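# Shelve the stuffed toys, one kind per level

## Task

Place every stuffed toy on the shelf so that each kind of toy sits on a separate level, with each toy's head and body both resting mostly on a board, and with the shelf still upright at the end.

## Robot and tools

Robot: two arms, left_arm and right_arm, each ending in a sixteen-motor hand (left_arm has a left hand, right_arm a right hand). Calibrated bases in the scene frame: left_arm at (+0.040, +0.231, +0.017) m, right_arm at (+0.002, -0.266, +0.040) m, both nearly unrotated. A camera stand stands behind the arms.

Scene frame: origin at table-top height, midway between the nominal bases; +x points out over the table, +z up, +y toward left_arm. Image left/right does not match arm names. All reported positions (metres), quaternions (wxyz) and Hand targets are in this frame; readings may be off by a few centimetres, more at long reach.

Hand point axes (right hand): +z runs along straight fingers toward the tips, +y leaves the palm face (palm at y = -0.062), +x crosses the palm away from the thumb. On the left hand +x points toward the thumb instead. A rigid mast near the wrist on the palm side can collide with things.

execute_actions(actions, cameras): actions is a list of up to 15 actions; each action is a list of 1 to 15 rows, one row per 1/30 s step; if fewer than 15 rows, the final row is held for the remaining steps, so each action lasts 0.5 s. Every row has exactly 48 numbers in [-1, 1], covering both arms even if one stays still:
- 0-5: left_arm dx, dy, dz, rx, ry, rz
- 6-21: left hand motor goals
- 22-23: left current_limit, speed
- 24-29: right_arm dx, dy, dz, rx, ry, rz
- 30-45: right hand motor goals
- 46-47: right current_limit, speed
The six pose numbers are an offset, along scene-frame axes, from that arm's Hand target as it was when the action began; every row in the action counts from that same start, not from the prior row. Scale: 1.0 = 0.6 m for dx/dy/dz and 180 degrees for the rotation vector rx, ry, rz, which turns about the Hand target position. Sending the same offset in a new action moves further. All zeros re-requests the current target. Orientation is clipped to within 40 degrees of the measured one per step; if the hand stops short, send the remaining gap as a new offset. The right elbow sags under load, so aim higher.

Hand motor order (both hands): index_mcp, index_abd, index_pip, index_dip, middle_mcp, middle_abd, middle_pip, middle_dip, ring_mcp, ring_abd, ring_pip, ring_dip, thumb_cmc, thumb_axl, thumb_mcp, thumb_ipl. These are absolute goal angles scaled between each hinge's stops, not offsets; a 0 is a real goal. Straight values: _mcp +0.75, _abd 0.00, _pip +0.58, _dip +0.70, thumb_cmc +0.71, thumb_axl +0.68, thumb_mcp +0.23, thumb_ipl +0.17. Moving toward -1 curls fingers toward the palm, swings _abd away from the thumb, brings the thumb round in front of the palm (cmc) and bends it (mcp, ipl). current_limit maps -1..+1 to 0..550 mA (floor 11 mA); speed sets motor rate as (speed+1)/2 of 8.5 rad/s. Starting values: current_limit +0.4, speed -0.6. To keep a hand unchanged, resend its hand_goal, hand_current_limit and hand_speed.

Gripping: a finger presses only while its goal lies past the object surface; further past means more force up to the limit. Repeating hand_goal keeps a grip; sending hand_measured eases it. Avoid currents at or above 495 mA for long: 5 s of that shuts a motor down for 10 s.

cameras: names from cam_high, cam_low, cam_left_wrist, cam_right_wrist, or ["all"], or []. Default: all images for an empty actions list, none otherwise. An empty actions list just reports state and images.

Results: per arm end_effector_position, end_effector_quat_wxyz, Hand target, joint positions, velocities (may say within noise), torques, motor temperatures; per hand hand_goal, hand_measured, hand_current_ma, hand_state (moving, goal, blocked, overload), hand_current_limit, hand_speed; plus sampled end_effector_position steps. Resting a few cm from target is normal friction, not necessarily contact.

zoom_image(camera, region): region [x0, y0, x1, y1] in pixels of that camera's latest image (672x504), at most 504 each way; only cameras in the newest images.

finished_scene(scene): ends scene 1 or 2 irreversibly; scene 1 is practice, and only scene 2 counts. The goal must hold without the robot.

Timing: calls return when the robot is still (max 3 s after). Thinking time passes while the robot holds its last command.

Avoid: dropping or releasing moving toys, slamming or hard pushes, striking the shelf, table or camera stand, knocking the shelf over, anything leaving the table, contact between the two hands, and overheating (MOTOR HOT at 85 °C; at 100 °C the arm collapses for 30-60 s). To stop pressing against something, command the target back past the hand point.

Each tool is called after "Request:" as a command line: name --argument value for each argument, lists and objects as JSON in quotes; but a table of rows of numbers goes row by row, as --pt "numbers of a row", without its own name.

## Session

Request:
execute_actions --actions '[]'

Scene clock: 0.00 s.
left_arm: end_effector_position=(+0.6317, +0.8001, +0.2060) hand_goal=(+0.754, +0.000, +0.576, +0.696, +0.754, +0.000, +0.576, +0.696, +0.754, +0.000, +0.576, +0.696, +0.714, +0.678, +0.226, +0.168) hand_measured=(+0.754, +0.000, +0.576, +0.696, +0.754, +0.000, +0.576, +0.696, +0.754, +0.000, +0.576, +0.696, +0.714, +0.678, +0.226, +0.168) hand_current_ma=(+0, +0, +0, +0, +0, +0, +0, +0, +0, +0, +0, +0, +0, +0, +0, +0) hand_state=(goal, goal, goal, goal, goal, goal, goal, goal, goal, goal, goal, goal, goal, goal, goal, goal) hand_current_limit=0.40 hand_speed=-0.60 end_effector_quat_wxyz=(+0.709, +0.007, +0.657, +0.257) | right_arm: end_effector_position=(+0.0963, -0.5122, +0.3598) hand_goal=(+0.754, +0.000, +0.576, +0.696, +0.754, +0.000, +0.576, +0.696, +0.754, +0.000, +0.576, +0.696, +0.714, +0.678, +0.226, +0.168) hand_measured=(+0.754, +0.000, +0.576, +0.696, +0.754, +0.000, +0.576, +0.696, +0.754, +0.000, +0.576, +0.696, +0.714, +0.678, +0.226, +0.168) hand_current_ma=(+0, +0, +0, +0, +0, +0, +0, +0, +0, +0, +0, +0, +0, +0, +0, +0) hand_state=(goal, goal, goal, goal, goal, goal, goal, goal, goal, goal, goal, goal, goal, goal, goal, goal) hand_current_limit=0.40 hand_speed=-0.60 end_effector_quat_wxyz=(+0.263, +0.699, -0.527, +0.406)
Joint positions: left_arm=[0.728 2.14 1.365 0.925 0.411 -1.274] | right_arm=[-0.628 0.535 0.797 -0.91 0.49 1.984]
Joint velocities: within noise
Joint torques (N m): no reading
Motor temperatures (°C): left_arm=[23 24 32 21 22 23] | right_arm=[24 24 33 24 25 22]
Heat: left arm: hottest elbow 32 °C; right arm: hottest elbow 33 °C.
Hand target: left_arm +0.6347, +0.8030, +0.2319; +0.720, +0.014, +0.641, +0.267 | right_arm +0.0979, -0.5133, +0.3727; +0.262, +0.692, -0.527, +0.419

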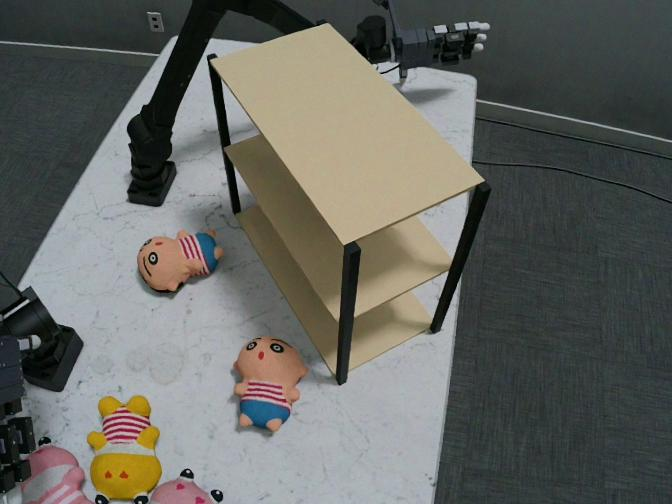

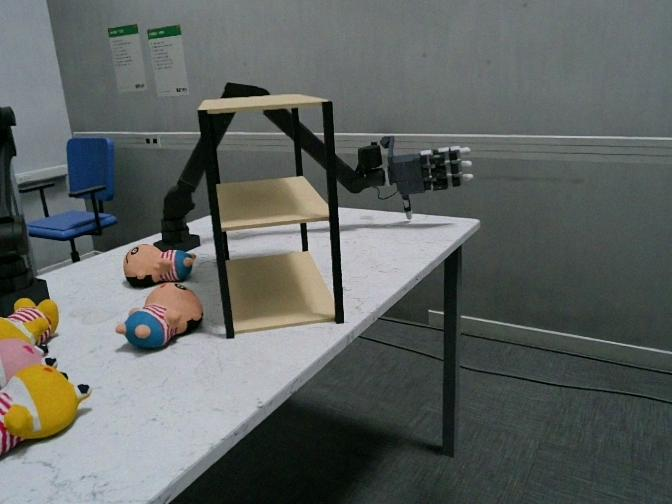

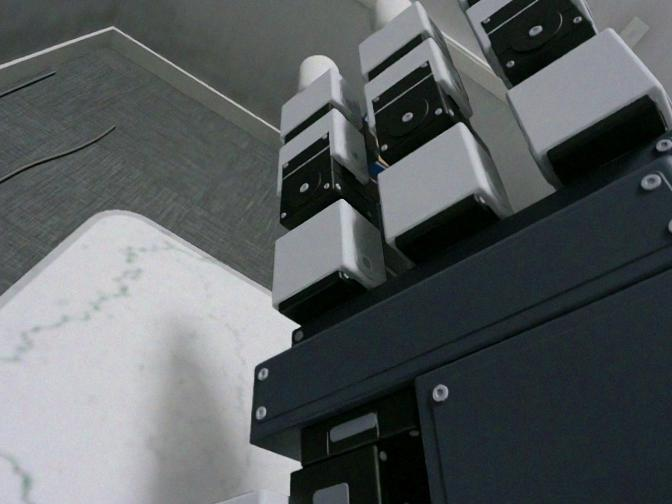

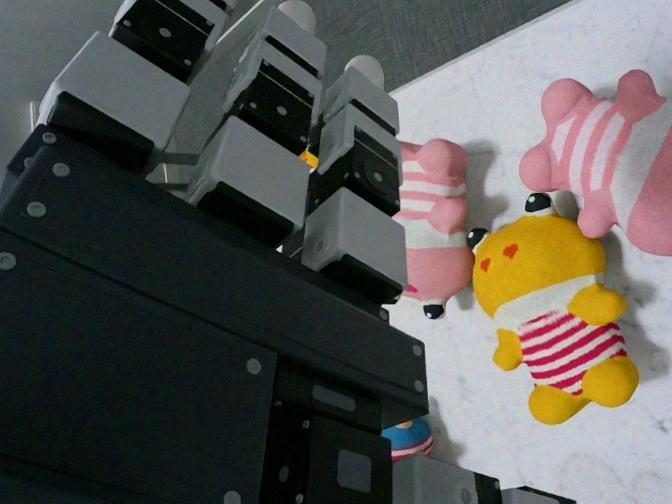

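Request:
zoom_image --camera "cam_low" --region '[0, 230, 220, 480]'

Request:
zoom_image --camera "cam_high" --region '[0, 330, 340, 504]'

Request:
zoom_image --camera "cam_low" --region '[180, 80, 360, 350]'

Scaled by 2.016 from the camera's 672x504 image, which has a finer 960x720 frame.

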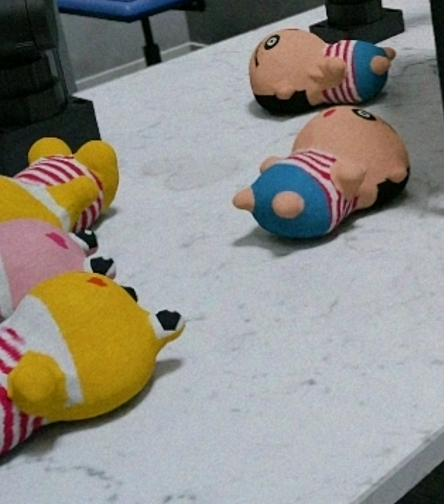

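Scaled by 1.482 from the camera's 672x504 image, which has a finer 960x720 frame.

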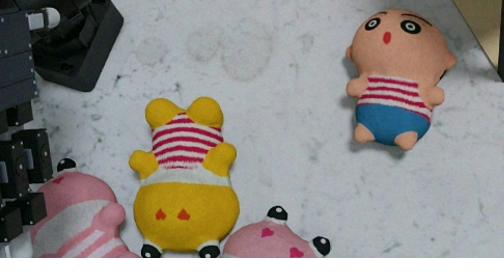

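Scaled by 1.867 from the camera's 672x504 image, which has a finer 960x720 frame.

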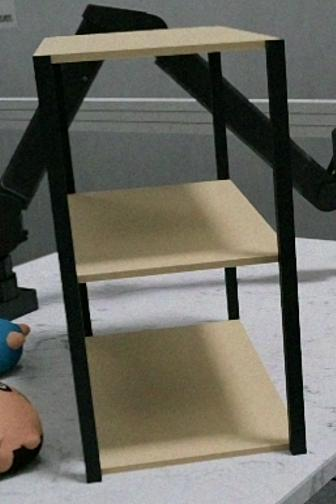

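Request:
execute_actions --actions '[[[-0.05,-0.08,0.45,0,0,0,0.754,0,0.576,0.696,0.754,0,0.576,0.696,0.754,0,0.576,0.696,-0.3,0.678,0.35,0.168,0.3,-0.6,0,0,0,0,0,0,0.754,0,0.576,0.696,0.754,0,0.576,0.696,0.754,0,0.576,0.696,0.714,0.678,0.226,0.168,0.4,-0.6]],[[-0.34,-0.28,0.05,-0.059,0.0347,-0.14,0.754,0,0.576,0.696,0.754,0,0.576,0.696,0.754,0,0.576,0.696,-0.3,0.678,0.35,0.168,0.3,-0.6,0,0,0,0,0,0,0.754,0,0.576,0.696,0.754,0,0.576,0.696,0.754,0,0.576,0.696,0.714,0.678,0.226,0.168,0.4,-0.6]],[[-0.18,-0.37,0.02,-0.059,0.0347,-0.14,0.754,0,0.576,0.696,0.754,0,0.576,0.696,0.754,0,0.576,0.696,-0.57,0.678,0.35,0.168,0.3,-0.6,0,0,0,0,0,0,0.754,0,0.576,0.696,0.754,0,0.576,0.696,0.754,0,0.576,0.696,0.714,0.678,0.226,0.168,0.4,-0.6]]]' --cameras '["cam_high","cam_low"]'

Scene clock: 227.00 s.
left_arm: end_effector_position=(+0.2972, +0.3600, +0.5475) hand_goal=(+0.754, +0.000, +0.576, +0.696, +0.754, +0.000, +0.576, +0.696, +0.754, +0.000, +0.576, +0.696, -0.570, +0.678, +0.350, +0.168) hand_measured=(+0.756, +0.004, +0.576, +0.696, +0.756, +0.006, +0.576, +0.696, +0.756, +0.006, +0.576, +0.696, -0.548, +0.678, +0.348, +0.168) hand_current_ma=(+7, +18, +0, +0, +8, +20, +1, +0, +6, +19, +1, +0, +97, -3, -6, -2) hand_state=(goal, goal, goal, goal, goal, goal, goal, goal, goal, goal, goal, goal, blocked, goal, goal, goal) hand_current_limit=0.30 hand_speed=-0.60 end_effector_quat_wxyz=(+0.691, +0.166, +0.687, -0.153) | right_arm: end_effector_position=(+0.0963, -0.5122, +0.3598) hand_goal=(+0.754, +0.000, +0.576, +0.696, +0.754, +0.000, +0.576, +0.696, +0.754, +0.000, +0.576, +0.696, +0.714, +0.678, +0.226, +0.168) hand_measured=(+0.754, +0.000, +0.576, +0.696, +0.754, +0.000, +0.576, +0.696, +0.754, +0.000, +0.576, +0.696, +0.714, +0.678, +0.226, +0.168) hand_current_ma=(+0, +0, +0, +0, +0, +0, +0, +0, +0, +0, +0, +0, +0, +0, +0, +0) hand_state=(goal, goal, goal, goal, goal, goal, goal, goal, goal, goal, goal, goal, goal, goal, goal, goal) hand_current_limit=0.40 hand_speed=-0.60 end_effector_quat_wxyz=(+0.263, +0.699, -0.527, +0.406)
Joint positions: left_arm=[1.086 0.51 0.945 -0.223 1.566 -1.764] | right_arm=[-0.628 0.535 0.797 -0.91 0.49 1.984]
Joint torques (N m): left_arm=[0.15 1.44 9.01 0.94 -0.19 0.05] | right_arm=[-0.44 0.5 13.57 2.09 0.48 -0.05]
Motor temperatures (°C): left_arm=[23 31 38 22 22 23] | right_arm=[24 24 44 24 25 22]
Heat: left arm: hottest elbow 38 °C; right arm: hottest elbow 44 °C.
Hand target: left_arm +0.2926, +0.3650, +0.5441; +0.683, +0.182, +0.682, -0.184 | right_arm +0.0979, -0.5133, +0.3727; +0.262, +0.692, -0.527, +0.419
Off the commanded pose: left_arm 0.008 m, 4 deg | right_arm 0.013 m, 2 deg.
joint sent to its limit (left arm) — joint 5 (wrist yaw), upper limit. The joint targets are off in position and orientation.
Step readings (end_effector_position of left_arm | right_arm):
0: (+0.6317, +0.8001, +0.2060) | (+0.0963, -0.5122, +0.3598)
1: (+0.6317, +0.8001, +0.2064) | (+0.0963, -0.5122, +0.3598)
2: (+0.6318, +0.8005, +0.2075) | (+0.0963, -0.5122, +0.3598)
4: (+0.6298, +0.7990, +0.2200) | (+0.0963, -0.5122, +0.3598)
8: (+0.6141, +0.7832, +0.3333) | (+0.0963, -0.5122, +0.3598)
15: (+0.5746, +0.7392, +0.5428) | (+0.0963, -0.5122, +0.3598)
16: (+0.5738, +0.7359, +0.5533) | (+0.0963, -0.5122, +0.3598)
17: (+0.5754, +0.7277, +0.5537) | (+0.0963, -0.5122, +0.3598)
19: (+0.5654, +0.6999, +0.5276) | (+0.0963, -0.5122, +0.3598)
23: (+0.5127, +0.6422, +0.4927) | (+0.0963, -0.5122, +0.3598)
30: (+0.4202, +0.5891, +0.5509) | (+0.0963, -0.5122, +0.3598)
31: (+0.4131, +0.5820, +0.5558) | (+0.0963, -0.5122, +0.3598)
32: (+0.4088, +0.5696, +0.5546) | (+0.0963, -0.5122, +0.3598)
34: (+0.3975, +0.5252, +0.5401) | (+0.0963, -0.5122, +0.3598)
38: (+0.3593, +0.4287, +0.5423) | (+0.0963, -0.5122, +0.3598)
45: (+0.3032, +0.3526, +0.5680) | (+0.0963, -0.5122, +0.3598)
Images, in order (width x height): cam_high 672x504, cam_low 672x504.

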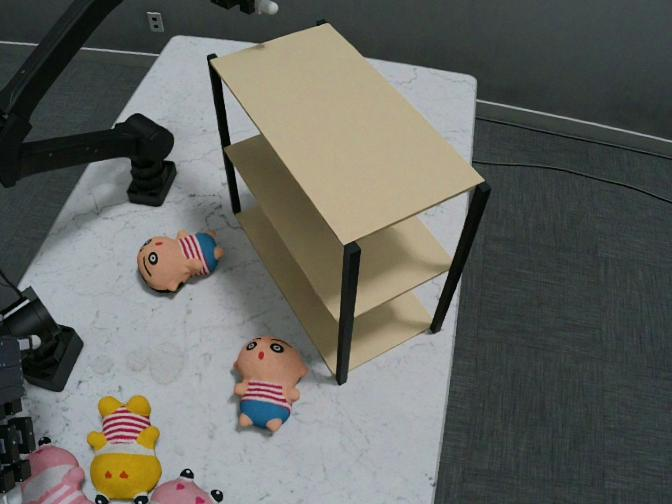

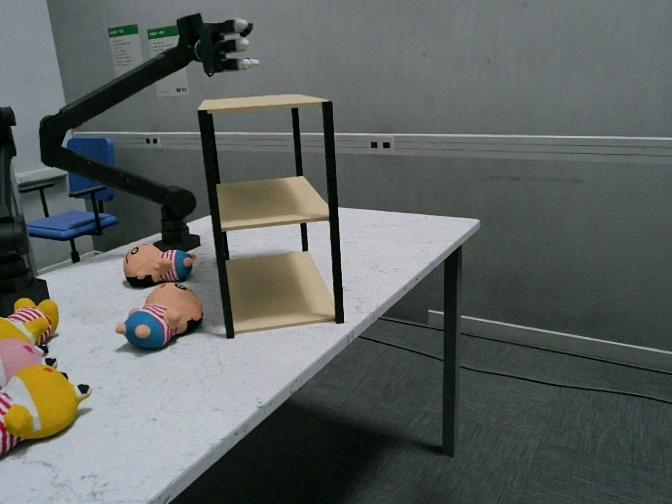

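Request:
execute_actions --actions '[[[0,0,0,0,0,0,0.754,0,0.576,0.696,0.754,0,0.576,0.696,0.754,0,0.576,0.696,-0.57,0.678,0.35,0.168,0.3,-0.6,0.245,0.234,0.117,0,0,0.25,0.754,0,0.576,0.696,0.754,0,0.576,0.696,0.754,0,0.576,0.696,0.714,0.678,0.226,0.168,0.4,-0.6]],[[0,0,0,0,0,0,0.754,0,0.576,0.696,0.754,0,0.576,0.696,0.754,0,0.576,0.696,-0.57,0.678,0.35,0.168,0.3,-0.6,0.008,0.338,0.03,0,0,0.25,0.754,0,0.576,0.696,0.754,0,0.576,0.696,0.754,0,0.576,0.696,-0.3,0.678,0.35,0.168,0.3,-0.6]]]' --cameras '["cam_high","cam_low"]'

Request:
zoom_image --camera "cam_low" --region '[0, 260, 220, 504]'

Scene clock: 299.50 s.
left_arm: end_effector_position=(+0.2957, +0.3627, +0.5461) hand_goal=(+0.754, +0.000, +0.576, +0.696, +0.754, +0.000, +0.576, +0.696, +0.754, +0.000, +0.576, +0.696, -0.570, +0.678, +0.350, +0.168) hand_measured=(+0.756, +0.004, +0.576, +0.696, +0.756, +0.006, +0.576, +0.696, +0.756, +0.006, +0.576, +0.696, -0.548, +0.678, +0.348, +0.168) hand_current_ma=(+7, +18, +0, +0, +8, +20, +1, +0, +6, +19, +1, +0, +97, -3, -6, -2) hand_state=(goal, goal, goal, goal, goal, goal, goal, goal, goal, goal, goal, goal, blocked, goal, goal, goal) hand_current_limit=0.30 hand_speed=-0.60 end_effector_quat_wxyz=(+0.691, +0.159, +0.689, -0.152) | right_arm: end_effector_position=(+0.2525, -0.1698, +0.4368) hand_goal=(+0.754, +0.000, +0.576, +0.696, +0.754, +0.000, +0.576, +0.696, +0.754, +0.000, +0.576, +0.696, -0.300, +0.678, +0.350, +0.168) hand_measured=(+0.754, +0.002, +0.576, +0.696, +0.754, +0.002, +0.576, +0.696, +0.754, +0.002, +0.576, +0.696, -0.282, +0.678, +0.344, +0.168) hand_current_ma=(+0, +0, +0, +0, +0, +0, +0, +0, +0, +0, +0, +0, +14, +0, -4, +0) hand_state=(goal, goal, goal, goal, goal, goal, goal, goal, goal, goal, goal, goal, goal, goal, goal, goal) hand_current_limit=0.30 hand_speed=-0.60 end_effector_quat_wxyz=(-0.098, +0.868, +0.129, +0.469)
Joint positions: left_arm=[1.098 0.51 0.945 -0.231 1.566 -1.765] | right_arm=[0.922 0.622 1.033 -1.062 0.467 1.961]
Joint torques (N m): left_arm=[0.21 0.85 8.7 0.94 -0.19 0.06] | right_arm=[0.21 -0.5 15.42 1.51 0.63 0]
Motor temperatures (°C): left_arm=[23 26 37 21 22 23] | right_arm=[24 24 45 24 26 22]
Heat: left arm: hottest elbow 37 °C; right arm: hottest elbow 45 °C.
Hand target: left_arm +0.2926, +0.3650, +0.5441; +0.683, +0.183, +0.682, -0.184 | right_arm +0.2498, -0.1700, +0.4609; -0.111, +0.861, +0.117, +0.482
Off the commanded pose: left_arm 0.004 m, 5 deg | right_arm 0.024 m, 3 deg.
joint sent to its limit (left arm) — joint 5 (wrist yaw), upper limit. The joint targets are off in orientation, not in position.
Step readings (end_effector_position of left_arm | right_arm):
0: (+0.2972, +0.3600, +0.5474) | (+0.0963, -0.5122, +0.3598)
1: (+0.2971, +0.3601, +0.5474) | (+0.0974, -0.5119, +0.3595)
2: (+0.2970, +0.3603, +0.5474) | (+0.1038, -0.5090, +0.3594)
4: (+0.2966, +0.3611, +0.5471) | (+0.1336, -0.4913, +0.3581)
8: (+0.2958, +0.3624, +0.5468) | (+0.1929, -0.4315, +0.3822)
15: (+0.2957, +0.3627, +0.5464) | (+0.2328, -0.3852, +0.4346)
16: (+0.2957, +0.3627, +0.5464) | (+0.2375, -0.3808, +0.4344)
17: (+0.2957, +0.3627, +0.5463) | (+0.2438, -0.3696, +0.4315)
19: (+0.2957, +0.3627, +0.5463) | (+0.2570, -0.3294, +0.4230)
23: (+0.2957, +0.3627, +0.5462) | (+0.2548, -0.2453, +0.4262)
30: (+0.2957, +0.3627, +0.5462) | (+0.2491, -0.1856, +0.4457)
Images, in order (width x height): cam_high 672x504, cam_low 672x504.

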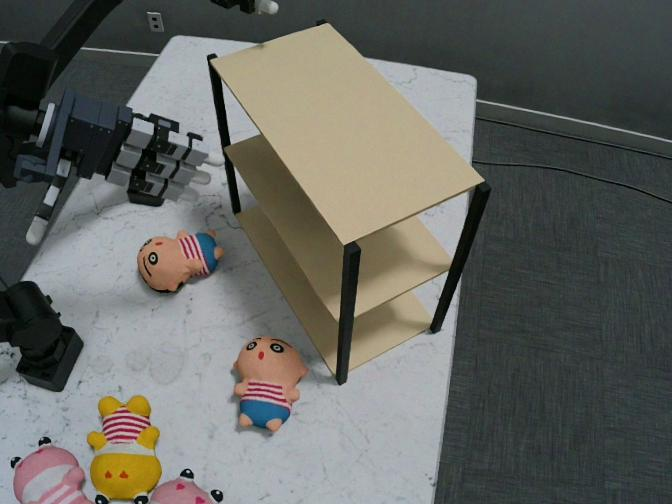

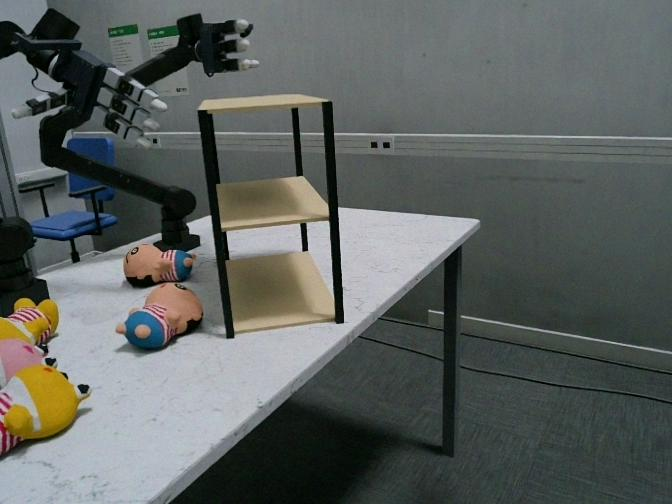

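Scaled by 2.066 from the camera's 672x504 image, which has a finer 960x720 frame.

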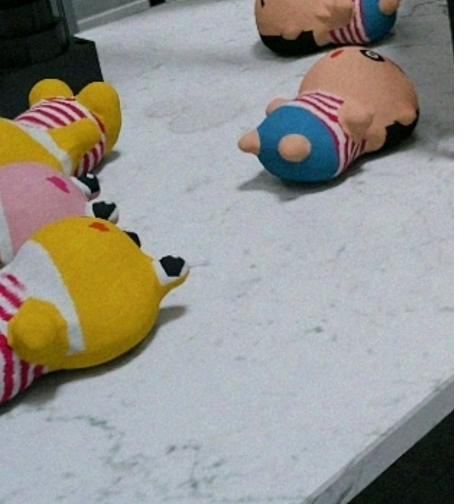

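Request:
execute_actions --actions '[[[0,0,0,0,0,0,0.754,0,0.576,0.696,0.754,0,0.576,0.696,0.754,0,0.576,0.696,-0.57,0.678,0.35,0.168,0.3,-0.6,0.137,-0.16,0,0,0,-0.187,0.754,0,0.576,0.696,0.754,0,0.576,0.696,0.754,0,0.576,0.696,-0.3,0.678,0.35,0.168,0.3,-0.6]],[[0,0,0,0,0,0,0.754,0,0.576,0.696,0.754,0,0.576,0.696,0.754,0,0.576,0.696,-0.57,0.678,0.35,0.168,0.3,-0.6,0.045,-0.217,0,0,0,-0.187,0.754,0,0.576,0.696,0.754,0,0.576,0.696,0.754,0,0.576,0.696,-0.3,0.678,0.35,0.168,0.3,-0.6]],[[0,0,0,0,0,0,0.754,0,0.576,0.696,0.754,0,0.576,0.696,0.754,0,0.576,0.696,-0.57,0.678,0.35,0.168,0.3,-0.6,-0.073,-0.223,-0.03,0,0,-0.187,0.754,0,0.576,0.696,0.754,0,0.576,0.696,0.754,0,0.576,0.696,-0.3,0.678,0.35,0.168,0.3,-0.6]]]' --cameras '["cam_right_wrist","cam_high"]'

Scene clock: 352.60 s.
left_arm: end_effector_position=(+0.2957, +0.3627, +0.5461) hand_goal=(+0.754, +0.000, +0.576, +0.696, +0.754, +0.000, +0.576, +0.696, +0.754, +0.000, +0.576, +0.696, -0.570, +0.678, +0.350, +0.168) hand_measured=(+0.756, +0.004, +0.576, +0.696, +0.756, +0.006, +0.576, +0.696, +0.756, +0.006, +0.576, +0.696, -0.548, +0.678, +0.348, +0.168) hand_current_ma=(+7, +18, +0, +0, +8, +20, +1, +0, +6, +19, +1, +0, +97, -3, -6, -2) hand_state=(goal, goal, goal, goal, goal, goal, goal, goal, goal, goal, goal, goal, blocked, goal, goal, goal) hand_current_limit=0.30 hand_speed=-0.60 end_effector_quat_wxyz=(+0.691, +0.159, +0.689, -0.152) | right_arm: end_effector_position=(+0.3075, -0.5281, +0.4232) hand_goal=(+0.754, +0.000, +0.576, +0.696, +0.754, +0.000, +0.576, +0.696, +0.754, +0.000, +0.576, +0.696, -0.300, +0.678, +0.350, +0.168) hand_measured=(+0.754, +0.002, +0.576, +0.696, +0.754, +0.002, +0.576, +0.696, +0.752, +0.002, +0.576, +0.696, -0.282, +0.678, +0.346, +0.168) hand_current_ma=(+0, +1, +0, +0, +0, +0, +0, +0, +0, +1, +0, +0, +14, +0, -2, +0) hand_state=(goal, goal, goal, goal, goal, goal, goal, goal, goal, goal, goal, goal, goal, goal, goal, goal) hand_current_limit=0.30 hand_speed=-0.60 end_effector_quat_wxyz=(+0.346, +0.686, -0.476, +0.427)
Joint positions: left_arm=[1.098 0.51 0.945 -0.231 1.566 -1.765] | right_arm=[-0.252 1.124 1.158 -0.731 0.908 2.08]
Joint torques (N m): left_arm=[0.26 0.91 8.72 0.95 -0.19 0.06] | right_arm=[-0.62 -6.3 14.97 2.41 0.82 -0.04]
Heat: left arm: hottest elbow 36 °C; right arm: hottest elbow 47 °C.
Hand target: left_arm +0.2926, +0.3650, +0.5441; +0.683, +0.183, +0.682, -0.184 | right_arm +0.3151, -0.5301, +0.4430; +0.301, +0.638, -0.590, +0.392
Off the commanded pose: left_arm 0.004 m, 5 deg | right_arm 0.021 m, 16 deg.
joint sent to its limit (left arm) — joint 5 (wrist yaw), upper limit. The joint targets are off in orientation, not in position.
joint sent to its limit (right arm) — joint 6 (wrist roll), upper limit. The joint targets are off in orientation, not in position.
Step readings (end_effector_position of left_arm | right_arm):
0: (+0.2957, +0.3627, +0.5461) | (+0.2525, -0.1698, +0.4368)
1: (+0.2957, +0.3627, +0.5461) | (+0.2526, -0.1710, +0.4372)
2: (+0.2957, +0.3627, +0.5461) | (+0.2542, -0.1765, +0.4383)
4: (+0.2957, +0.3627, +0.5461) | (+0.2625, -0.2030, +0.4427)
8: (+0.2957, +0.3627, +0.5461) | (+0.2849, -0.2526, +0.4423)
15: (+0.2957, +0.3627, +0.5461) | (+0.3205, -0.2666, +0.4264)
16: (+0.2957, +0.3627, +0.5461) | (+0.3222, -0.2674, +0.4256)
17: (+0.2957, +0.3627, +0.5461) | (+0.3228, -0.2724, +0.4270)
19: (+0.2957, +0.3627, +0.5461) | (+0.3222, -0.3009, +0.4332)
23: (+0.2957, +0.3627, +0.5461) | (+0.3185, -0.3662, +0.4383)
30: (+0.2957, +0.3627, +0.5461) | (+0.3434, -0.3946, +0.4336)
31: (+0.2957, +0.3627, +0.5461) | (+0.3456, -0.3951, +0.4327)
32: (+0.2957, +0.3627, +0.5461) | (+0.3452, -0.3991, +0.4339)
34: (+0.2957, +0.3627, +0.5461) | (+0.3352, -0.4240, +0.4412)
38: (+0.2957, +0.3627, +0.5461) | (+0.3001, -0.4887, +0.4511)
45: (+0.2957, +0.3627, +0.5461) | (+0.2995, -0.5261, +0.4326)
Images, in order (width x height): cam_high 672x504, cam_right_wrist 672x504.

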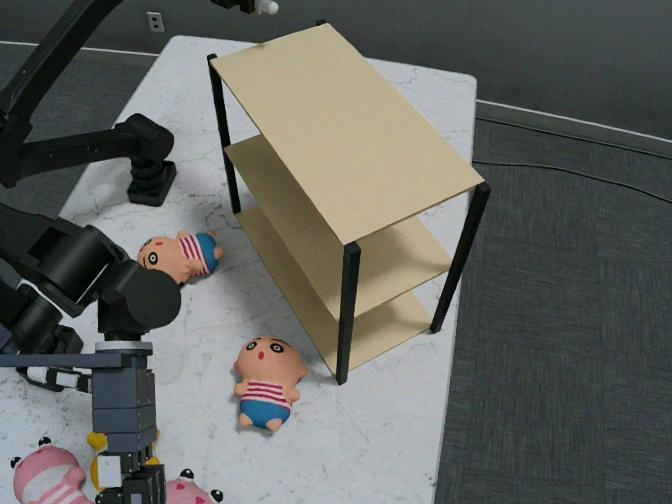

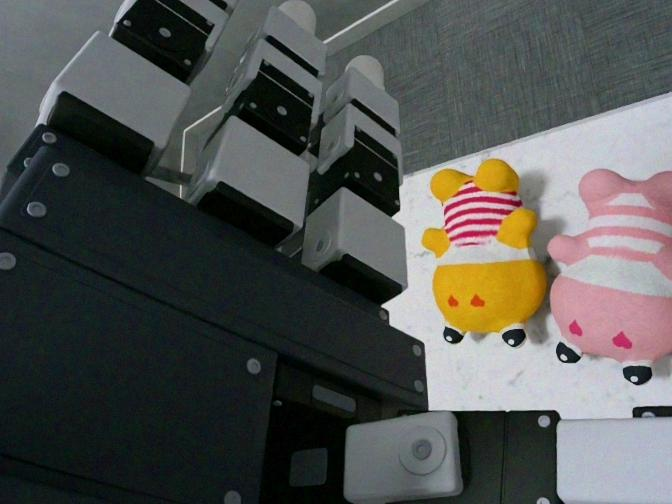

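Request:
execute_actions --actions '[[[0.056,-0.24,0.0,0,0,-0.167,0.754,0,0.576,0.696,0.754,0,0.576,0.696,0.754,0,0.576,0.696,-0.57,0.678,0.35,0.168,0.3,-0.6,-0.18,0.015,0,0,0,0.03,0.754,0,0.576,0.696,0.754,0,0.576,0.696,0.754,0,0.576,0.696,-0.3,0.678,0.35,0.168,0.3,-0.6]],[[-0.04,-0.25,0.0,0,0,-0.083,0.754,0,0.576,0.696,0.754,0,0.576,0.696,0.754,0,0.576,0.696,-0.57,0.678,0.35,0.168,0.3,-0.6,-0.18,0.015,0,0,0,0.03,0.754,0,0.576,0.696,0.754,0,0.576,0.696,0.754,0,0.576,0.696,-0.3,0.678,0.35,0.168,0.3,-0.6]],[[0.067,-0.283,0.0,0,0,0.017,0.754,0,0.576,0.696,0.754,0,0.576,0.696,0.754,0,0.576,0.696,-0.57,0.678,0.35,0.168,0.3,-0.6,0,0,0,0,0,0,0.754,0,0.576,0.696,0.754,0,0.576,0.696,0.754,0,0.576,0.696,-0.3,0.678,0.35,0.168,0.3,-0.6]],[[0.067,-0.25,-0.2,0,0,0.01,0.754,0,0.576,0.696,0.754,0,0.576,0.696,0.754,0,0.576,0.696,-0.57,0.678,0.35,0.168,0.3,-0.6,0,0,0,0,0,0,0.754,0,0.576,0.696,0.754,0,0.576,0.696,0.754,0,0.576,0.696,-0.3,0.678,0.35,0.168,0.3,-0.6]]]' --cameras '["cam_high","cam_low"]'

Scene clock: 474.40 s.
left_arm: end_effector_position=(+0.3731, -0.2439, +0.3738) hand_goal=(+0.754, +0.000, +0.576, +0.696, +0.754, +0.000, +0.576, +0.696, +0.754, +0.000, +0.576, +0.696, -0.570, +0.678, +0.350, +0.168) hand_measured=(+0.754, +0.004, +0.576, +0.696, +0.754, +0.006, +0.576, +0.696, +0.754, +0.006, +0.576, +0.696, -0.552, +0.678, +0.350, +0.168) hand_current_ma=(-4, +18, +0, +0, -4, +20, +1, +0, -3, +19, +1, +0, +80, -3, +2, -2) hand_state=(goal, goal, goal, goal, goal, goal, goal, goal, goal, goal, goal, goal, goal, goal, goal, goal) hand_current_limit=0.30 hand_speed=-0.60 end_effector_quat_wxyz=(+0.545, +0.419, +0.607, -0.399) | right_arm: end_effector_position=(+0.1028, -0.5115, +0.4413) hand_goal=(+0.754, +0.000, +0.576, +0.696, +0.754, +0.000, +0.576, +0.696, +0.754, +0.000, +0.576, +0.696, -0.300, +0.678, +0.350, +0.168) hand_measured=(+0.754, +0.002, +0.576, +0.696, +0.754, +0.002, +0.576, +0.696, +0.754, +0.002, +0.576, +0.696, -0.284, +0.678, +0.346, +0.168) hand_current_ma=(+0, +1, +0, +0, +0, +0, +0, +0, +0, +1, +0, +0, +12, +0, -2, +0) hand_state=(goal, goal, goal, goal, goal, goal, goal, goal, goal, goal, goal, goal, goal, goal, goal, goal) hand_current_limit=0.30 hand_speed=-0.60 end_effector_quat_wxyz=(+0.260, +0.688, -0.527, +0.425)
Joint positions: left_arm=[-1.07 1.215 0.935 0.189 0.19 -1.583] | right_arm=[-0.604 0.606 1.028 -1.035 0.505 2.004]
Joint torques (N m): left_arm=[-0.09 -11.05 15.49 2.65 -0.16 0.23] | right_arm=[-1.32 0.56 11.6 1.33 0.38 -0.19]
Heat: left arm: hottest elbow 36 °C; right arm: hottest elbow 48 °C.
Hand target: left_arm +0.3825, -0.2488, +0.4241; +0.579, +0.406, +0.578, -0.407 | right_arm +0.0991, -0.5121, +0.4430; +0.263, +0.691, -0.528, +0.418
Off the commanded pose: left_arm 0.051 m, 5 deg | right_arm 0.004 m, 1 deg.
Step readings (end_effector_position of left_arm | right_arm):
0: (+0.2957, +0.3627, +0.5461) | (+0.3075, -0.5281, +0.4232)
1: (+0.2957, +0.3626, +0.5460) | (+0.3076, -0.5280, +0.4233)
2: (+0.2963, +0.3586, +0.5455) | (+0.3077, -0.5279, +0.4224)
4: (+0.3012, +0.3357, +0.5420) | (+0.2962, -0.5264, +0.4205)
8: (+0.3009, +0.2654, +0.5443) | (+0.2415, -0.5239, +0.4338)
15: (+0.3094, +0.2192, +0.5419) | (+0.2040, -0.5195, +0.4528)
16: (+0.3127, +0.2186, +0.5401) | (+0.2045, -0.5193, +0.4515)
17: (+0.3147, +0.2148, +0.5390) | (+0.2048, -0.5193, +0.4463)
19: (+0.3137, +0.1913, +0.5359) | (+0.1920, -0.5176, +0.4343)
23: (+0.2900, +0.1306, +0.5407) | (+0.1360, -0.5131, +0.4320)
30: (+0.2850, +0.0837, +0.5460) | (+0.1008, -0.5074, +0.4443)
31: (+0.2879, +0.0807, +0.5444) | (+0.1010, -0.5081, +0.4435)
32: (+0.2922, +0.0763, +0.5438) | (+0.1013, -0.5088, +0.4428)
34: (+0.2976, +0.0496, +0.5395) | (+0.1021, -0.5101, +0.4416)
38: (+0.3010, -0.0264, +0.5168) | (+0.1027, -0.5111, +0.4410)
45: (+0.3393, -0.0875, +0.4667) | (+0.1028, -0.5114, +0.4412)
46: (+0.3420, -0.0902, +0.4647) | (+0.1028, -0.5114, +0.4412)
47: (+0.3445, -0.0955, +0.4660) | (+0.1028, -0.5114, +0.4412)
49: (+0.3490, -0.1199, +0.4693) | (+0.1028, -0.5114, +0.4412)
53: (+0.3464, -0.1917, +0.4393) | (+0.1028, -0.5114, +0.4412)
60: (+0.3703, -0.2422, +0.3675) | (+0.1028, -0.5115, +0.4413)
Images, in order (width x height): cam_high 672x504, cam_low 672x504.

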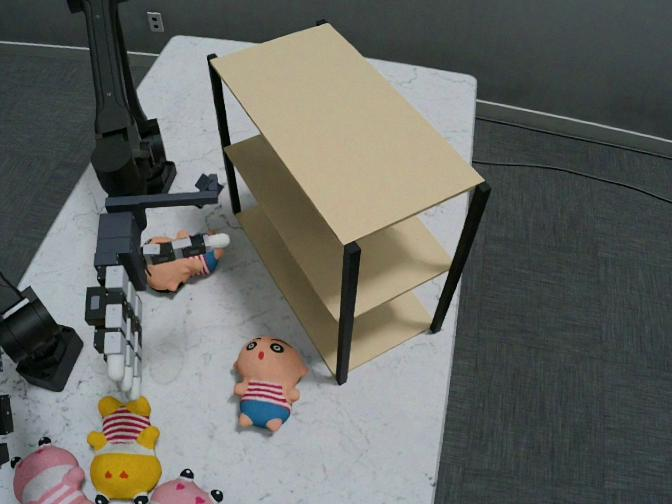

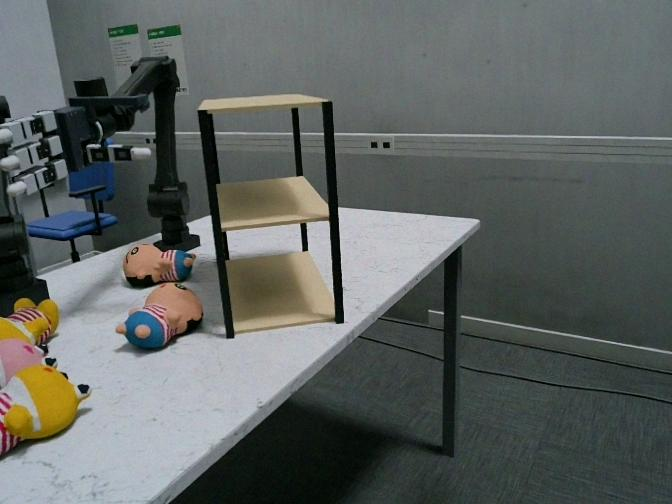

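Request:
execute_actions --actions '[]'

Scene clock: 531.03 s.
left_arm: end_effector_position=(+0.3732, -0.2438, +0.3738) hand_goal=(+0.754, +0.000, +0.576, +0.696, +0.754, +0.000, +0.576, +0.696, +0.754, +0.000, +0.576, +0.696, -0.570, +0.678, +0.350, +0.168) hand_measured=(+0.754, +0.004, +0.576, +0.696, +0.754, +0.006, +0.576, +0.696, +0.754, +0.006, +0.576, +0.696, -0.552, +0.678, +0.350, +0.168) hand_current_ma=(-4, +18, +0, +0, -4, +20, +1, +0, -3, +19, +1, +0, +80, -3, +2, -2) hand_state=(goal, goal, goal, goal, goal, goal, goal, goal, goal, goal, goal, goal, goal, goal, goal, goal) hand_current_limit=0.30 hand_speed=-0.60 end_effector_quat_wxyz=(+0.545, +0.418, +0.608, -0.399) | right_arm: end_effector_position=(+0.1028, -0.5115, +0.4413) hand_goal=(+0.754, +0.000, +0.576, +0.696, +0.754, +0.000, +0.576, +0.696, +0.754, +0.000, +0.576, +0.696, -0.300, +0.678, +0.350, +0.168) hand_measured=(+0.754, +0.002, +0.576, +0.696, +0.754, +0.002, +0.576, +0.696, +0.754, +0.002, +0.576, +0.696, -0.284, +0.678, +0.346, +0.168) hand_current_ma=(+0, +1, +0, +0, +0, +0, +0, +0, +0, +1, +0, +0, +12, +0, -2, +0) hand_state=(goal, goal, goal, goal, goal, goal, goal, goal, goal, goal, goal, goal, goal, goal, goal, goal) hand_current_limit=0.30 hand_speed=-0.60 end_effector_quat_wxyz=(+0.260, +0.688, -0.527, +0.425)
Joint positions: left_arm=[-1.07 1.215 0.935 0.189 0.189 -1.583] | right_arm=[-0.604 0.606 1.028 -1.035 0.505 2.004]
Joint velocities: within noise
Joint torques (N m): left_arm=[-0.03 -10.99 15.49 2.67 -0.15 0.22] | right_arm=[-1.26 0.56 11.62 1.36 0.38 -0.19]
Motor temperatures (°C): left_arm=[23 26 41 22 22 23] | right_arm=[24 24 45 24 26 22]
Heat: left arm: hottest elbow 41 °C; right arm: hottest elbow 45 °C.
Hand target: left_arm +0.3826, -0.2487, +0.4241; +0.579, +0.406, +0.578, -0.407 | right_arm +0.0991, -0.5121, +0.4430; +0.263, +0.691, -0.528, +0.418
Off the commanded pose: left_arm 0.051 m, 5 deg | right_arm 0.004 m, 1 deg.

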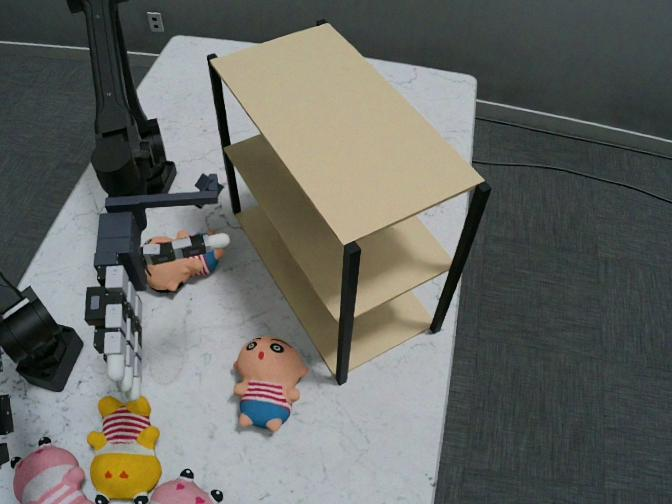

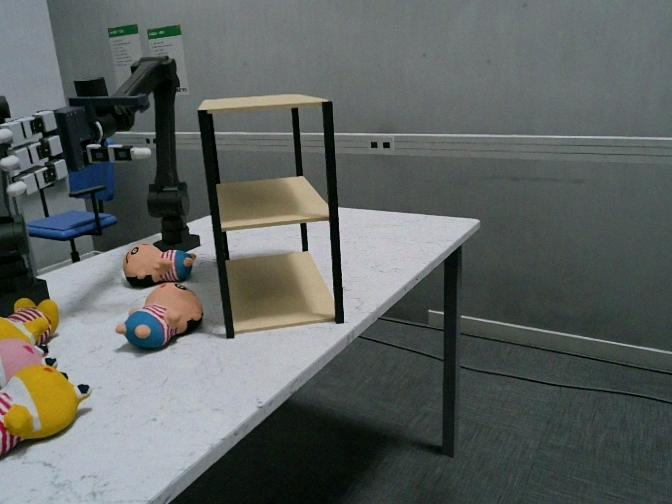

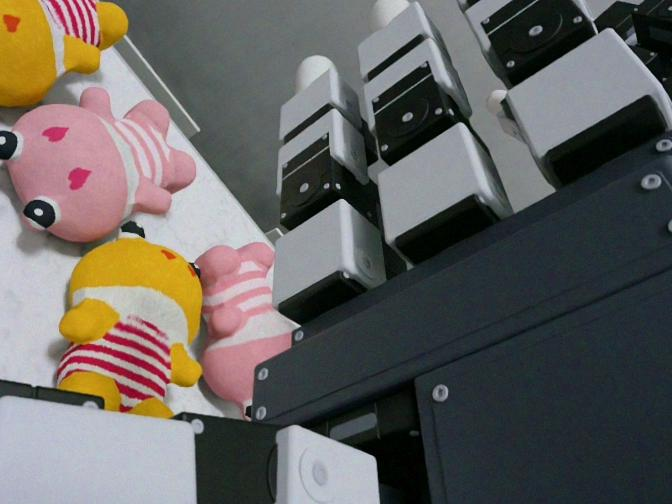

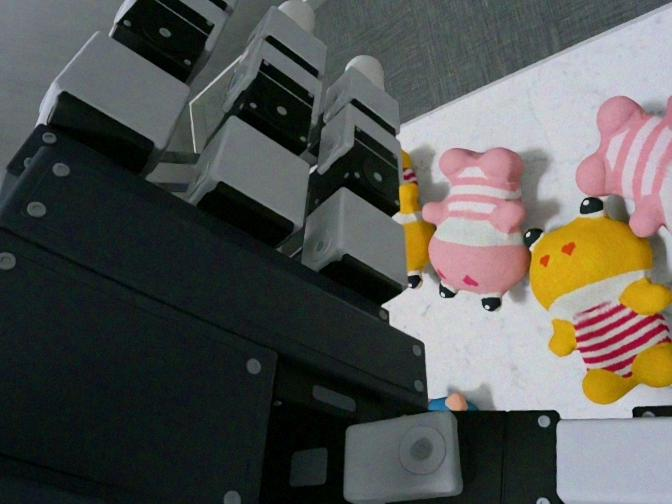

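Request:
execute_actions --actions '[[[0.026,-0.019,0.065,0.0716,-0.1558,0.045,0.30,0,0.14,0.406,0.30,0,0.14,0.406,0.30,0,0.14,0.406,-0.57,0.678,0.45,0.168,0.3,-0.6,0,0,0,0,0,0,0.754,0,0.576,0.696,0.754,0,0.576,0.696,0.754,0,0.576,0.696,-0.3,0.678,0.35,0.168,0.3,-0.6]],[[0.003,-0.05,0.027,0.1221,-0.1282,0.0322,0.30,0,0.14,0.406,0.30,0,0.14,0.406,0.30,0,0.14,0.406,-0.57,0.678,0.45,0.168,0.3,-0.6,0,0,0,0,0,0,0.754,0,0.576,0.696,0.754,0,0.576,0.696,0.754,0,0.576,0.696,-0.3,0.678,0.35,0.168,0.3,-0.6]],[[-0.008,-0.068,-0.005,0.1455,-0.1116,0.0181,0.30,0,0.14,0.406,0.30,0,0.14,0.406,0.30,0,0.14,0.406,-0.57,0.678,0.45,0.168,0.3,-0.6,0,0,0,0,0,0,0.754,0,0.576,0.696,0.754,0,0.576,0.696,0.754,0,0.576,0.696,-0.3,0.678,0.35,0.168,0.3,-0.6]]]'

Request:
execute_actions --actions '[[[0.013,-0.045,-0.063,0.1979,-0.0798,0.0259,0.30,0,0.14,0.406,0.30,0,0.14,0.406,0.30,0,0.14,0.406,-0.57,0.678,0.45,0.168,0.3,-0.6,0,0,0,0,0,0,0.754,0,0.576,0.696,0.754,0,0.576,0.696,0.754,0,0.576,0.696,-0.3,0.678,0.35,0.168,0.3,-0.6]],[[0.005,0.018,-0.042,0.1096,-0.0224,0.0045,0.30,0,0.14,0.406,0.30,0,0.14,0.406,0.30,0,0.14,0.406,-0.57,0.678,0.45,0.168,0.3,-0.6,0,0,0,0,0,0,0.754,0,0.576,0.696,0.754,0,0.576,0.696,0.754,0,0.576,0.696,-0.3,0.678,0.35,0.168,0.3,-0.6]],[[0.005,0.018,-0.042,0.1096,-0.0224,0.0045,0.30,0,0.14,0.406,0.30,0,0.14,0.406,0.30,0,0.14,0.406,-0.57,0.678,0.45,0.168,0.3,-0.6,0,0,0,0,0,0,0.754,0,0.576,0.696,0.754,0,0.576,0.696,0.754,0,0.576,0.696,-0.3,0.678,0.35,0.168,0.3,-0.6]]]' --cameras '["cam_high","cam_low"]'

Scene clock: 686.83 s.
left_arm: end_effector_position=(+0.3944, -0.3184, +0.4376) hand_goal=(+0.300, +0.000, +0.140, +0.406, +0.300, +0.000, +0.140, +0.406, +0.300, +0.000, +0.140, +0.406, -0.570, +0.678, +0.450, +0.168) hand_measured=(+0.310, +0.002, +0.144, +0.408, +0.310, +0.004, +0.144, +0.408, +0.308, +0.002, +0.144, +0.410, -0.568, +0.678, +0.448, +0.168) hand_current_ma=(+43, +10, +14, +11, +45, +12, +15, +10, +39, +11, +14, +13, +11, -3, -7, -2) hand_state=(goal, goal, goal, goal, goal, goal, goal, goal, goal, goal, goal, goal, goal, goal, goal, goal) hand_current_limit=0.30 hand_speed=-0.60 end_effector_quat_wxyz=(+0.538, +0.752, +0.280, +0.258) | right_arm: end_effector_position=(+0.1028, -0.5115, +0.4413) hand_goal=(+0.754, +0.000, +0.576, +0.696, +0.754, +0.000, +0.576, +0.696, +0.754, +0.000, +0.576, +0.696, -0.300, +0.678, +0.350, +0.168) hand_measured=(+0.754, +0.002, +0.576, +0.696, +0.754, +0.002, +0.576, +0.696, +0.754, +0.002, +0.576, +0.696, -0.284, +0.678, +0.346, +0.168) hand_current_ma=(+0, +1, +0, +0, +0, +0, +0, +0, +0, +1, +0, +0, +12, +0, -2, +0) hand_state=(goal, goal, goal, goal, goal, goal, goal, goal, goal, goal, goal, goal, goal, goal, goal, goal) hand_current_limit=0.30 hand_speed=-0.60 end_effector_quat_wxyz=(+0.260, +0.688, -0.527, +0.425)
Joint positions: left_arm=[-1.144 1.433 1.155 -0.032 -0.337 -0.014] | right_arm=[-0.604 0.606 1.028 -1.035 0.505 2.004]
Joint torques (N m): left_arm=[-1.14 -12.69 16.31 1.77 -0.31 0.07] | right_arm=[-1.26 0.56 11.6 1.35 0.38 -0.19]
Heat: left arm: hottest elbow 45 °C; right arm: hottest elbow 43 °C.
Hand target: left_arm +0.3951, -0.3310, +0.4763; +0.559, +0.737, +0.273, +0.263 | right_arm +0.0991, -0.5121, +0.4430; +0.263, +0.691, -0.528, +0.418
Off the commanded pose: left_arm 0.041 m, 3 deg | right_arm 0.004 m, 1 deg.
Step readings (end_effector_position of left_arm | right_arm):
0: (+0.3732, -0.2438, +0.3738) | (+0.1028, -0.5115, +0.4413)
1: (+0.3738, -0.2433, +0.3742) | (+0.1028, -0.5115, +0.4413)
2: (+0.3781, -0.2394, +0.3769) | (+0.1028, -0.5115, +0.4413)
4: (+0.3822, -0.2350, +0.3857) | (+0.1028, -0.5115, +0.4413)
8: (+0.3884, -0.2352, +0.4078) | (+0.1028, -0.5115, +0.4413)
15: (+0.3923, -0.2447, +0.4181) | (+0.1028, -0.5115, +0.4413)
16: (+0.3929, -0.2451, +0.4179) | (+0.1028, -0.5115, +0.4413)
17: (+0.3944, -0.2451, +0.4193) | (+0.1028, -0.5115, +0.4413)
19: (+0.3969, -0.2488, +0.4243) | (+0.1028, -0.5115, +0.4413)
23: (+0.3989, -0.2652, +0.4319) | (+0.1028, -0.5115, +0.4413)
30: (+0.3973, -0.2758, +0.4334) | (+0.1028, -0.5115, +0.4413)
31: (+0.3971, -0.2762, +0.4343) | (+0.1028, -0.5115, +0.4413)
32: (+0.3975, -0.2765, +0.4365) | (+0.1028, -0.5115, +0.4413)
34: (+0.3983, -0.2820, +0.4409) | (+0.1028, -0.5115, +0.4413)
38: (+0.4006, -0.2996, +0.4409) | (+0.1028, -0.5115, +0.4413)
45: (+0.3972, -0.3136, +0.4301) | (+0.1028, -0.5115, +0.4413)

Scene clock: 688.83 s.
left_arm: end_effector_position=(+0.4087, -0.3196, +0.3567) hand_goal=(+0.300, +0.000, +0.140, +0.406, +0.300, +0.000, +0.140, +0.406, +0.300, +0.000, +0.140, +0.406, -0.570, +0.678, +0.450, +0.168) hand_measured=(+0.308, +0.000, +0.144, +0.408, +0.308, +0.000, +0.144, +0.408, +0.308, +0.000, +0.144, +0.410, -0.576, +0.678, +0.448, +0.168) hand_current_ma=(+39, -2, +14, +11, +39, -3, +15, +10, +32, -2, +14, +13, -27, -3, -7, -2) hand_state=(goal, goal, goal, goal, goal, goal, goal, goal, goal, goal, goal, goal, goal, goal, goal, goal) hand_current_limit=0.30 hand_speed=-0.60 end_effector_quat_wxyz=(+0.014, +0.857, -0.036, +0.514) | right_arm: end_effector_position=(+0.1028, -0.5115, +0.4413) hand_goal=(+0.754, +0.000, +0.576, +0.696, +0.754, +0.000, +0.576, +0.696, +0.754, +0.000, +0.576, +0.696, -0.300, +0.678, +0.350, +0.168) hand_measured=(+0.754, +0.002, +0.576, +0.696, +0.754, +0.002, +0.576, +0.696, +0.754, +0.002, +0.576, +0.696, -0.284, +0.678, +0.346, +0.168) hand_current_ma=(+0, +1, +0, +0, +0, +0, +0, +0, +0, +1, +0, +0, +12, +0, -2, +0) hand_state=(goal, goal, goal, goal, goal, goal, goal, goal, goal, goal, goal, goal, goal, goal, goal, goal) hand_current_limit=0.30 hand_speed=-0.60 end_effector_quat_wxyz=(+0.260, +0.688, -0.527, +0.425)
Joint positions: left_arm=[-1.158 1.528 1.386 -0.693 -0.881 0.88] | right_arm=[-0.604 0.606 1.028 -1.035 0.505 2.004]
Joint torques (N m): left_arm=[-1.38 -13.27 16.02 1.33 -0.78 -0.2] | right_arm=[-1.32 0.5 11.6 1.32 0.38 -0.19]
Heat: left arm: hottest elbow 45 °C; right arm: hottest elbow 43 °C.
Hand target: left_arm +0.4089, -0.3364, +0.3880; +0.032, +0.850, -0.031, +0.524 | right_arm +0.0991, -0.5121, +0.4430; +0.263, +0.691, -0.528, +0.418
Off the commanded pose: left_arm 0.035 m, 3 deg | right_arm 0.004 m, 1 deg.
Step readings (end_effector_position of left_arm | right_arm):
0: (+0.3944, -0.3184, +0.4376) | (+0.1028, -0.5115, +0.4413)
1: (+0.3947, -0.3182, +0.4376) | (+0.1028, -0.5115, +0.4413)
2: (+0.3966, -0.3171, +0.4364) | (+0.1028, -0.5115, +0.4413)
4: (+0.4001, -0.3188, +0.4314) | (+0.1028, -0.5115, +0.4413)
8: (+0.4066, -0.3281, +0.4156) | (+0.1028, -0.5115, +0.4413)
15: (+0.4071, -0.3377, +0.3962) | (+0.1028, -0.5115, +0.4413)
16: (+0.4065, -0.3383, +0.3963) | (+0.1028, -0.5115, +0.4413)
17: (+0.4069, -0.3375, +0.3958) | (+0.1028, -0.5115, +0.4413)
19: (+0.4075, -0.3350, +0.3922) | (+0.1028, -0.5115, +0.4413)
23: (+0.4071, -0.3317, +0.3835) | (+0.1028, -0.5115, +0.4413)
30: (+0.4054, -0.3313, +0.3799) | (+0.1028, -0.5115, +0.4413)
31: (+0.4055, -0.3310, +0.3799) | (+0.1028, -0.5115, +0.4413)
32: (+0.4070, -0.3285, +0.3792) | (+0.1028, -0.5115, +0.4413)
34: (+0.4093, -0.3230, +0.3758) | (+0.1028, -0.5115, +0.4413)
38: (+0.4110, -0.3182, +0.3684) | (+0.1028, -0.5115, +0.4413)
45: (+0.4098, -0.3190, +0.3578) | (+0.1028, -0.5115, +0.4413)
Images, in order (width x height): cam_high 672x504, cam_low 672x504.

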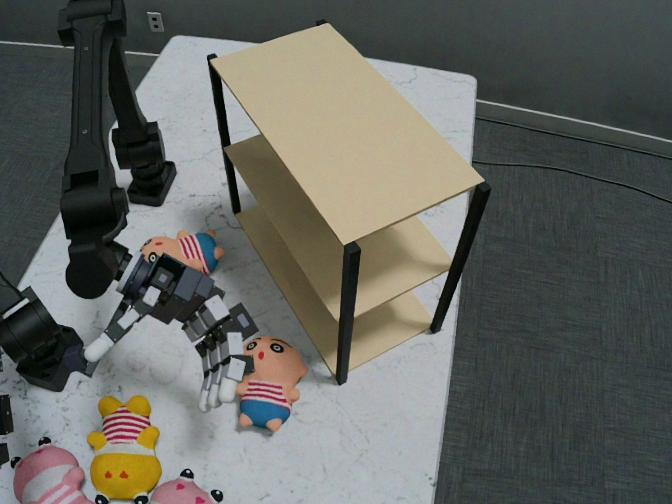

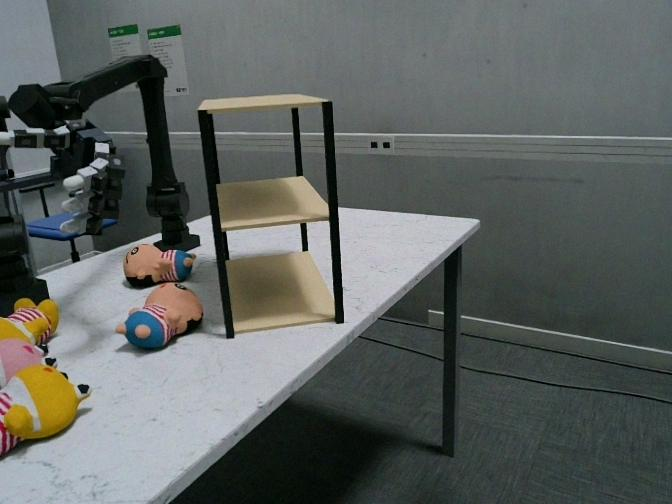

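Request:
execute_actions --actions '[[[0.003,0.047,-0.042,0.1225,0,0.0008,0.30,0,0.14,0.406,0.30,0,0.14,0.406,0.30,0,0.14,0.406,-0.57,0.678,0.45,0.168,0.3,-0.6,0,0,0,0,0,0,0.754,0,0.576,0.696,0.754,0,0.576,0.696,0.754,0,0.576,0.696,-0.3,0.678,0.35,0.168,0.3,-0.6]],[[-0.003,0.053,-0.035,0.1225,0,0.0008,0.30,0,0.14,0.406,0.30,0,0.14,0.406,0.30,0,0.14,0.406,-0.57,0.678,0.45,0.168,0.3,-0.6,0,0,0,0,0,0,0.754,0,0.576,0.696,0.754,0,0.576,0.696,0.754,0,0.576,0.696,-0.3,0.678,0.35,0.168,0.3,-0.6]],[[-0.005,0.065,-0.007,0.1218,0.0146,0.0036,0.30,0,0.14,0.406,0.30,0,0.14,0.406,0.30,0,0.14,0.406,-0.57,0.678,0.45,0.168,0.3,-0.6,0,0,0,0,0,0,0.754,0,0.576,0.696,0.754,0,0.576,0.696,0.754,0,0.576,0.696,-0.3,0.678,0.35,0.168,0.3,-0.6]],[[-0.012,0.07,0.007,0.1218,0.0146,0.0036,0.30,0,0.14,0.406,0.30,0,0.14,0.406,0.30,0,0.14,0.406,-0.57,0.678,0.45,0.168,0.3,-0.6,0,0,0,0,0,0,0.754,0,0.576,0.696,0.754,0,0.576,0.696,0.754,0,0.576,0.696,-0.3,0.678,0.35,0.168,0.3,-0.6]]]' --cameras '["cam_high"]'

Scene clock: 708.57 s.
left_arm: end_effector_position=(+0.3982, -0.1816, +0.3223) hand_goal=(+0.300, +0.000, +0.140, +0.406, +0.300, +0.000, +0.140, +0.406, +0.300, +0.000, +0.140, +0.406, -0.570, +0.678, +0.450, +0.168) hand_measured=(+0.294, +0.000, +0.142, +0.408, +0.294, +0.000, +0.142, +0.408, +0.294, +0.000, +0.142, +0.410, -0.574, +0.678, +0.448, +0.168) hand_current_ma=(-23, -2, +7, +11, -25, -3, +7, +10, -23, -3, +7, +13, -13, -3, -7, -2) hand_state=(goal, goal, goal, goal, goal, goal, goal, goal, goal, goal, goal, goal, goal, goal, goal, goal) hand_current_limit=0.30 hand_speed=-0.60 end_effector_quat_wxyz=(-0.546, +0.646, -0.421, +0.327) | right_arm: end_effector_position=(+0.1028, -0.5115, +0.4413) hand_goal=(+0.754, +0.000, +0.576, +0.696, +0.754, +0.000, +0.576, +0.696, +0.754, +0.000, +0.576, +0.696, -0.300, +0.678, +0.350, +0.168) hand_measured=(+0.754, +0.002, +0.576, +0.696, +0.754, +0.002, +0.576, +0.696, +0.754, +0.002, +0.576, +0.696, -0.284, +0.678, +0.346, +0.168) hand_current_ma=(+0, +1, +0, +0, +0, +0, +0, +0, +0, +1, +0, +0, +12, +0, -2, +0) hand_state=(goal, goal, goal, goal, goal, goal, goal, goal, goal, goal, goal, goal, goal, goal, goal, goal) hand_current_limit=0.30 hand_speed=-0.60 end_effector_quat_wxyz=(+0.260, +0.688, -0.527, +0.425)
Joint positions: left_arm=[-1.167 1.694 1.688 -1.689 -1.379 1.481] | right_arm=[-0.604 0.606 1.028 -1.035 0.505 2.004]
Joint torques (N m): left_arm=[-1.38 -14.27 13.94 -0.05 -1.3 0.07] | right_arm=[-1.26 0.56 11.59 1.35 0.39 -0.18]
Heat: left arm: hottest elbow 45 °C; right arm: hottest elbow 43 °C.
Hand target: left_arm +0.3988, -0.1954, +0.3418; -0.563, +0.656, -0.389, +0.317 | right_arm +0.0991, -0.5121, +0.4430; +0.263, +0.691, -0.528, +0.418
Off the commanded pose: left_arm 0.024 m, 4 deg | right_arm 0.004 m, 1 deg.
joint sent to its limit (left arm) — joint 4 (wrist pitch), lower limit. The joint targets are off in orientation, not in position.
Step readings (end_effector_position of left_arm | right_arm):
0: (+0.4086, -0.3196, +0.3567) | (+0.1028, -0.5115, +0.4413)
1: (+0.4088, -0.3191, +0.3566) | (+0.1028, -0.5115, +0.4413)
2: (+0.4095, -0.3161, +0.3553) | (+0.1028, -0.5115, +0.4413)
4: (+0.4101, -0.3069, +0.3502) | (+0.1028, -0.5115, +0.4413)
8: (+0.4088, -0.2956, +0.3438) | (+0.1028, -0.5115, +0.4413)
15: (+0.4088, -0.2932, +0.3386) | (+0.1028, -0.5115, +0.4413)
16: (+0.4090, -0.2924, +0.3374) | (+0.1028, -0.5115, +0.4413)
17: (+0.4101, -0.2885, +0.3362) | (+0.1028, -0.5115, +0.4413)
19: (+0.4111, -0.2776, +0.3322) | (+0.1028, -0.5115, +0.4413)
23: (+0.4104, -0.2643, +0.3257) | (+0.1028, -0.5115, +0.4413)
30: (+0.4089, -0.2604, +0.3182) | (+0.1028, -0.5115, +0.4413)
31: (+0.4087, -0.2597, +0.3174) | (+0.1028, -0.5115, +0.4413)
32: (+0.4092, -0.2558, +0.3172) | (+0.1028, -0.5115, +0.4413)
34: (+0.4092, -0.2442, +0.3178) | (+0.1028, -0.5115, +0.4413)
38: (+0.4069, -0.2295, +0.3212) | (+0.1028, -0.5115, +0.4413)
45: (+0.4046, -0.2222, +0.3208) | (+0.1028, -0.5115, +0.4413)
46: (+0.4045, -0.2213, +0.3198) | (+0.1028, -0.5115, +0.4413)
47: (+0.4053, -0.2179, +0.3202) | (+0.1028, -0.5115, +0.4413)
49: (+0.4057, -0.2069, +0.3216) | (+0.1028, -0.5115, +0.4413)
53: (+0.4023, -0.1912, +0.3227) | (+0.1028, -0.5115, +0.4413)
60: (+0.3992, -0.1834, +0.3227) | (+0.1028, -0.5115, +0.4413)
Images, in order (width x height): cam_high 672x504.

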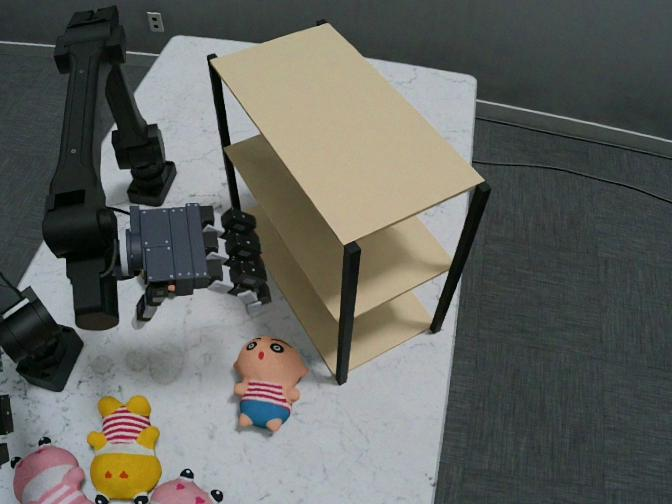

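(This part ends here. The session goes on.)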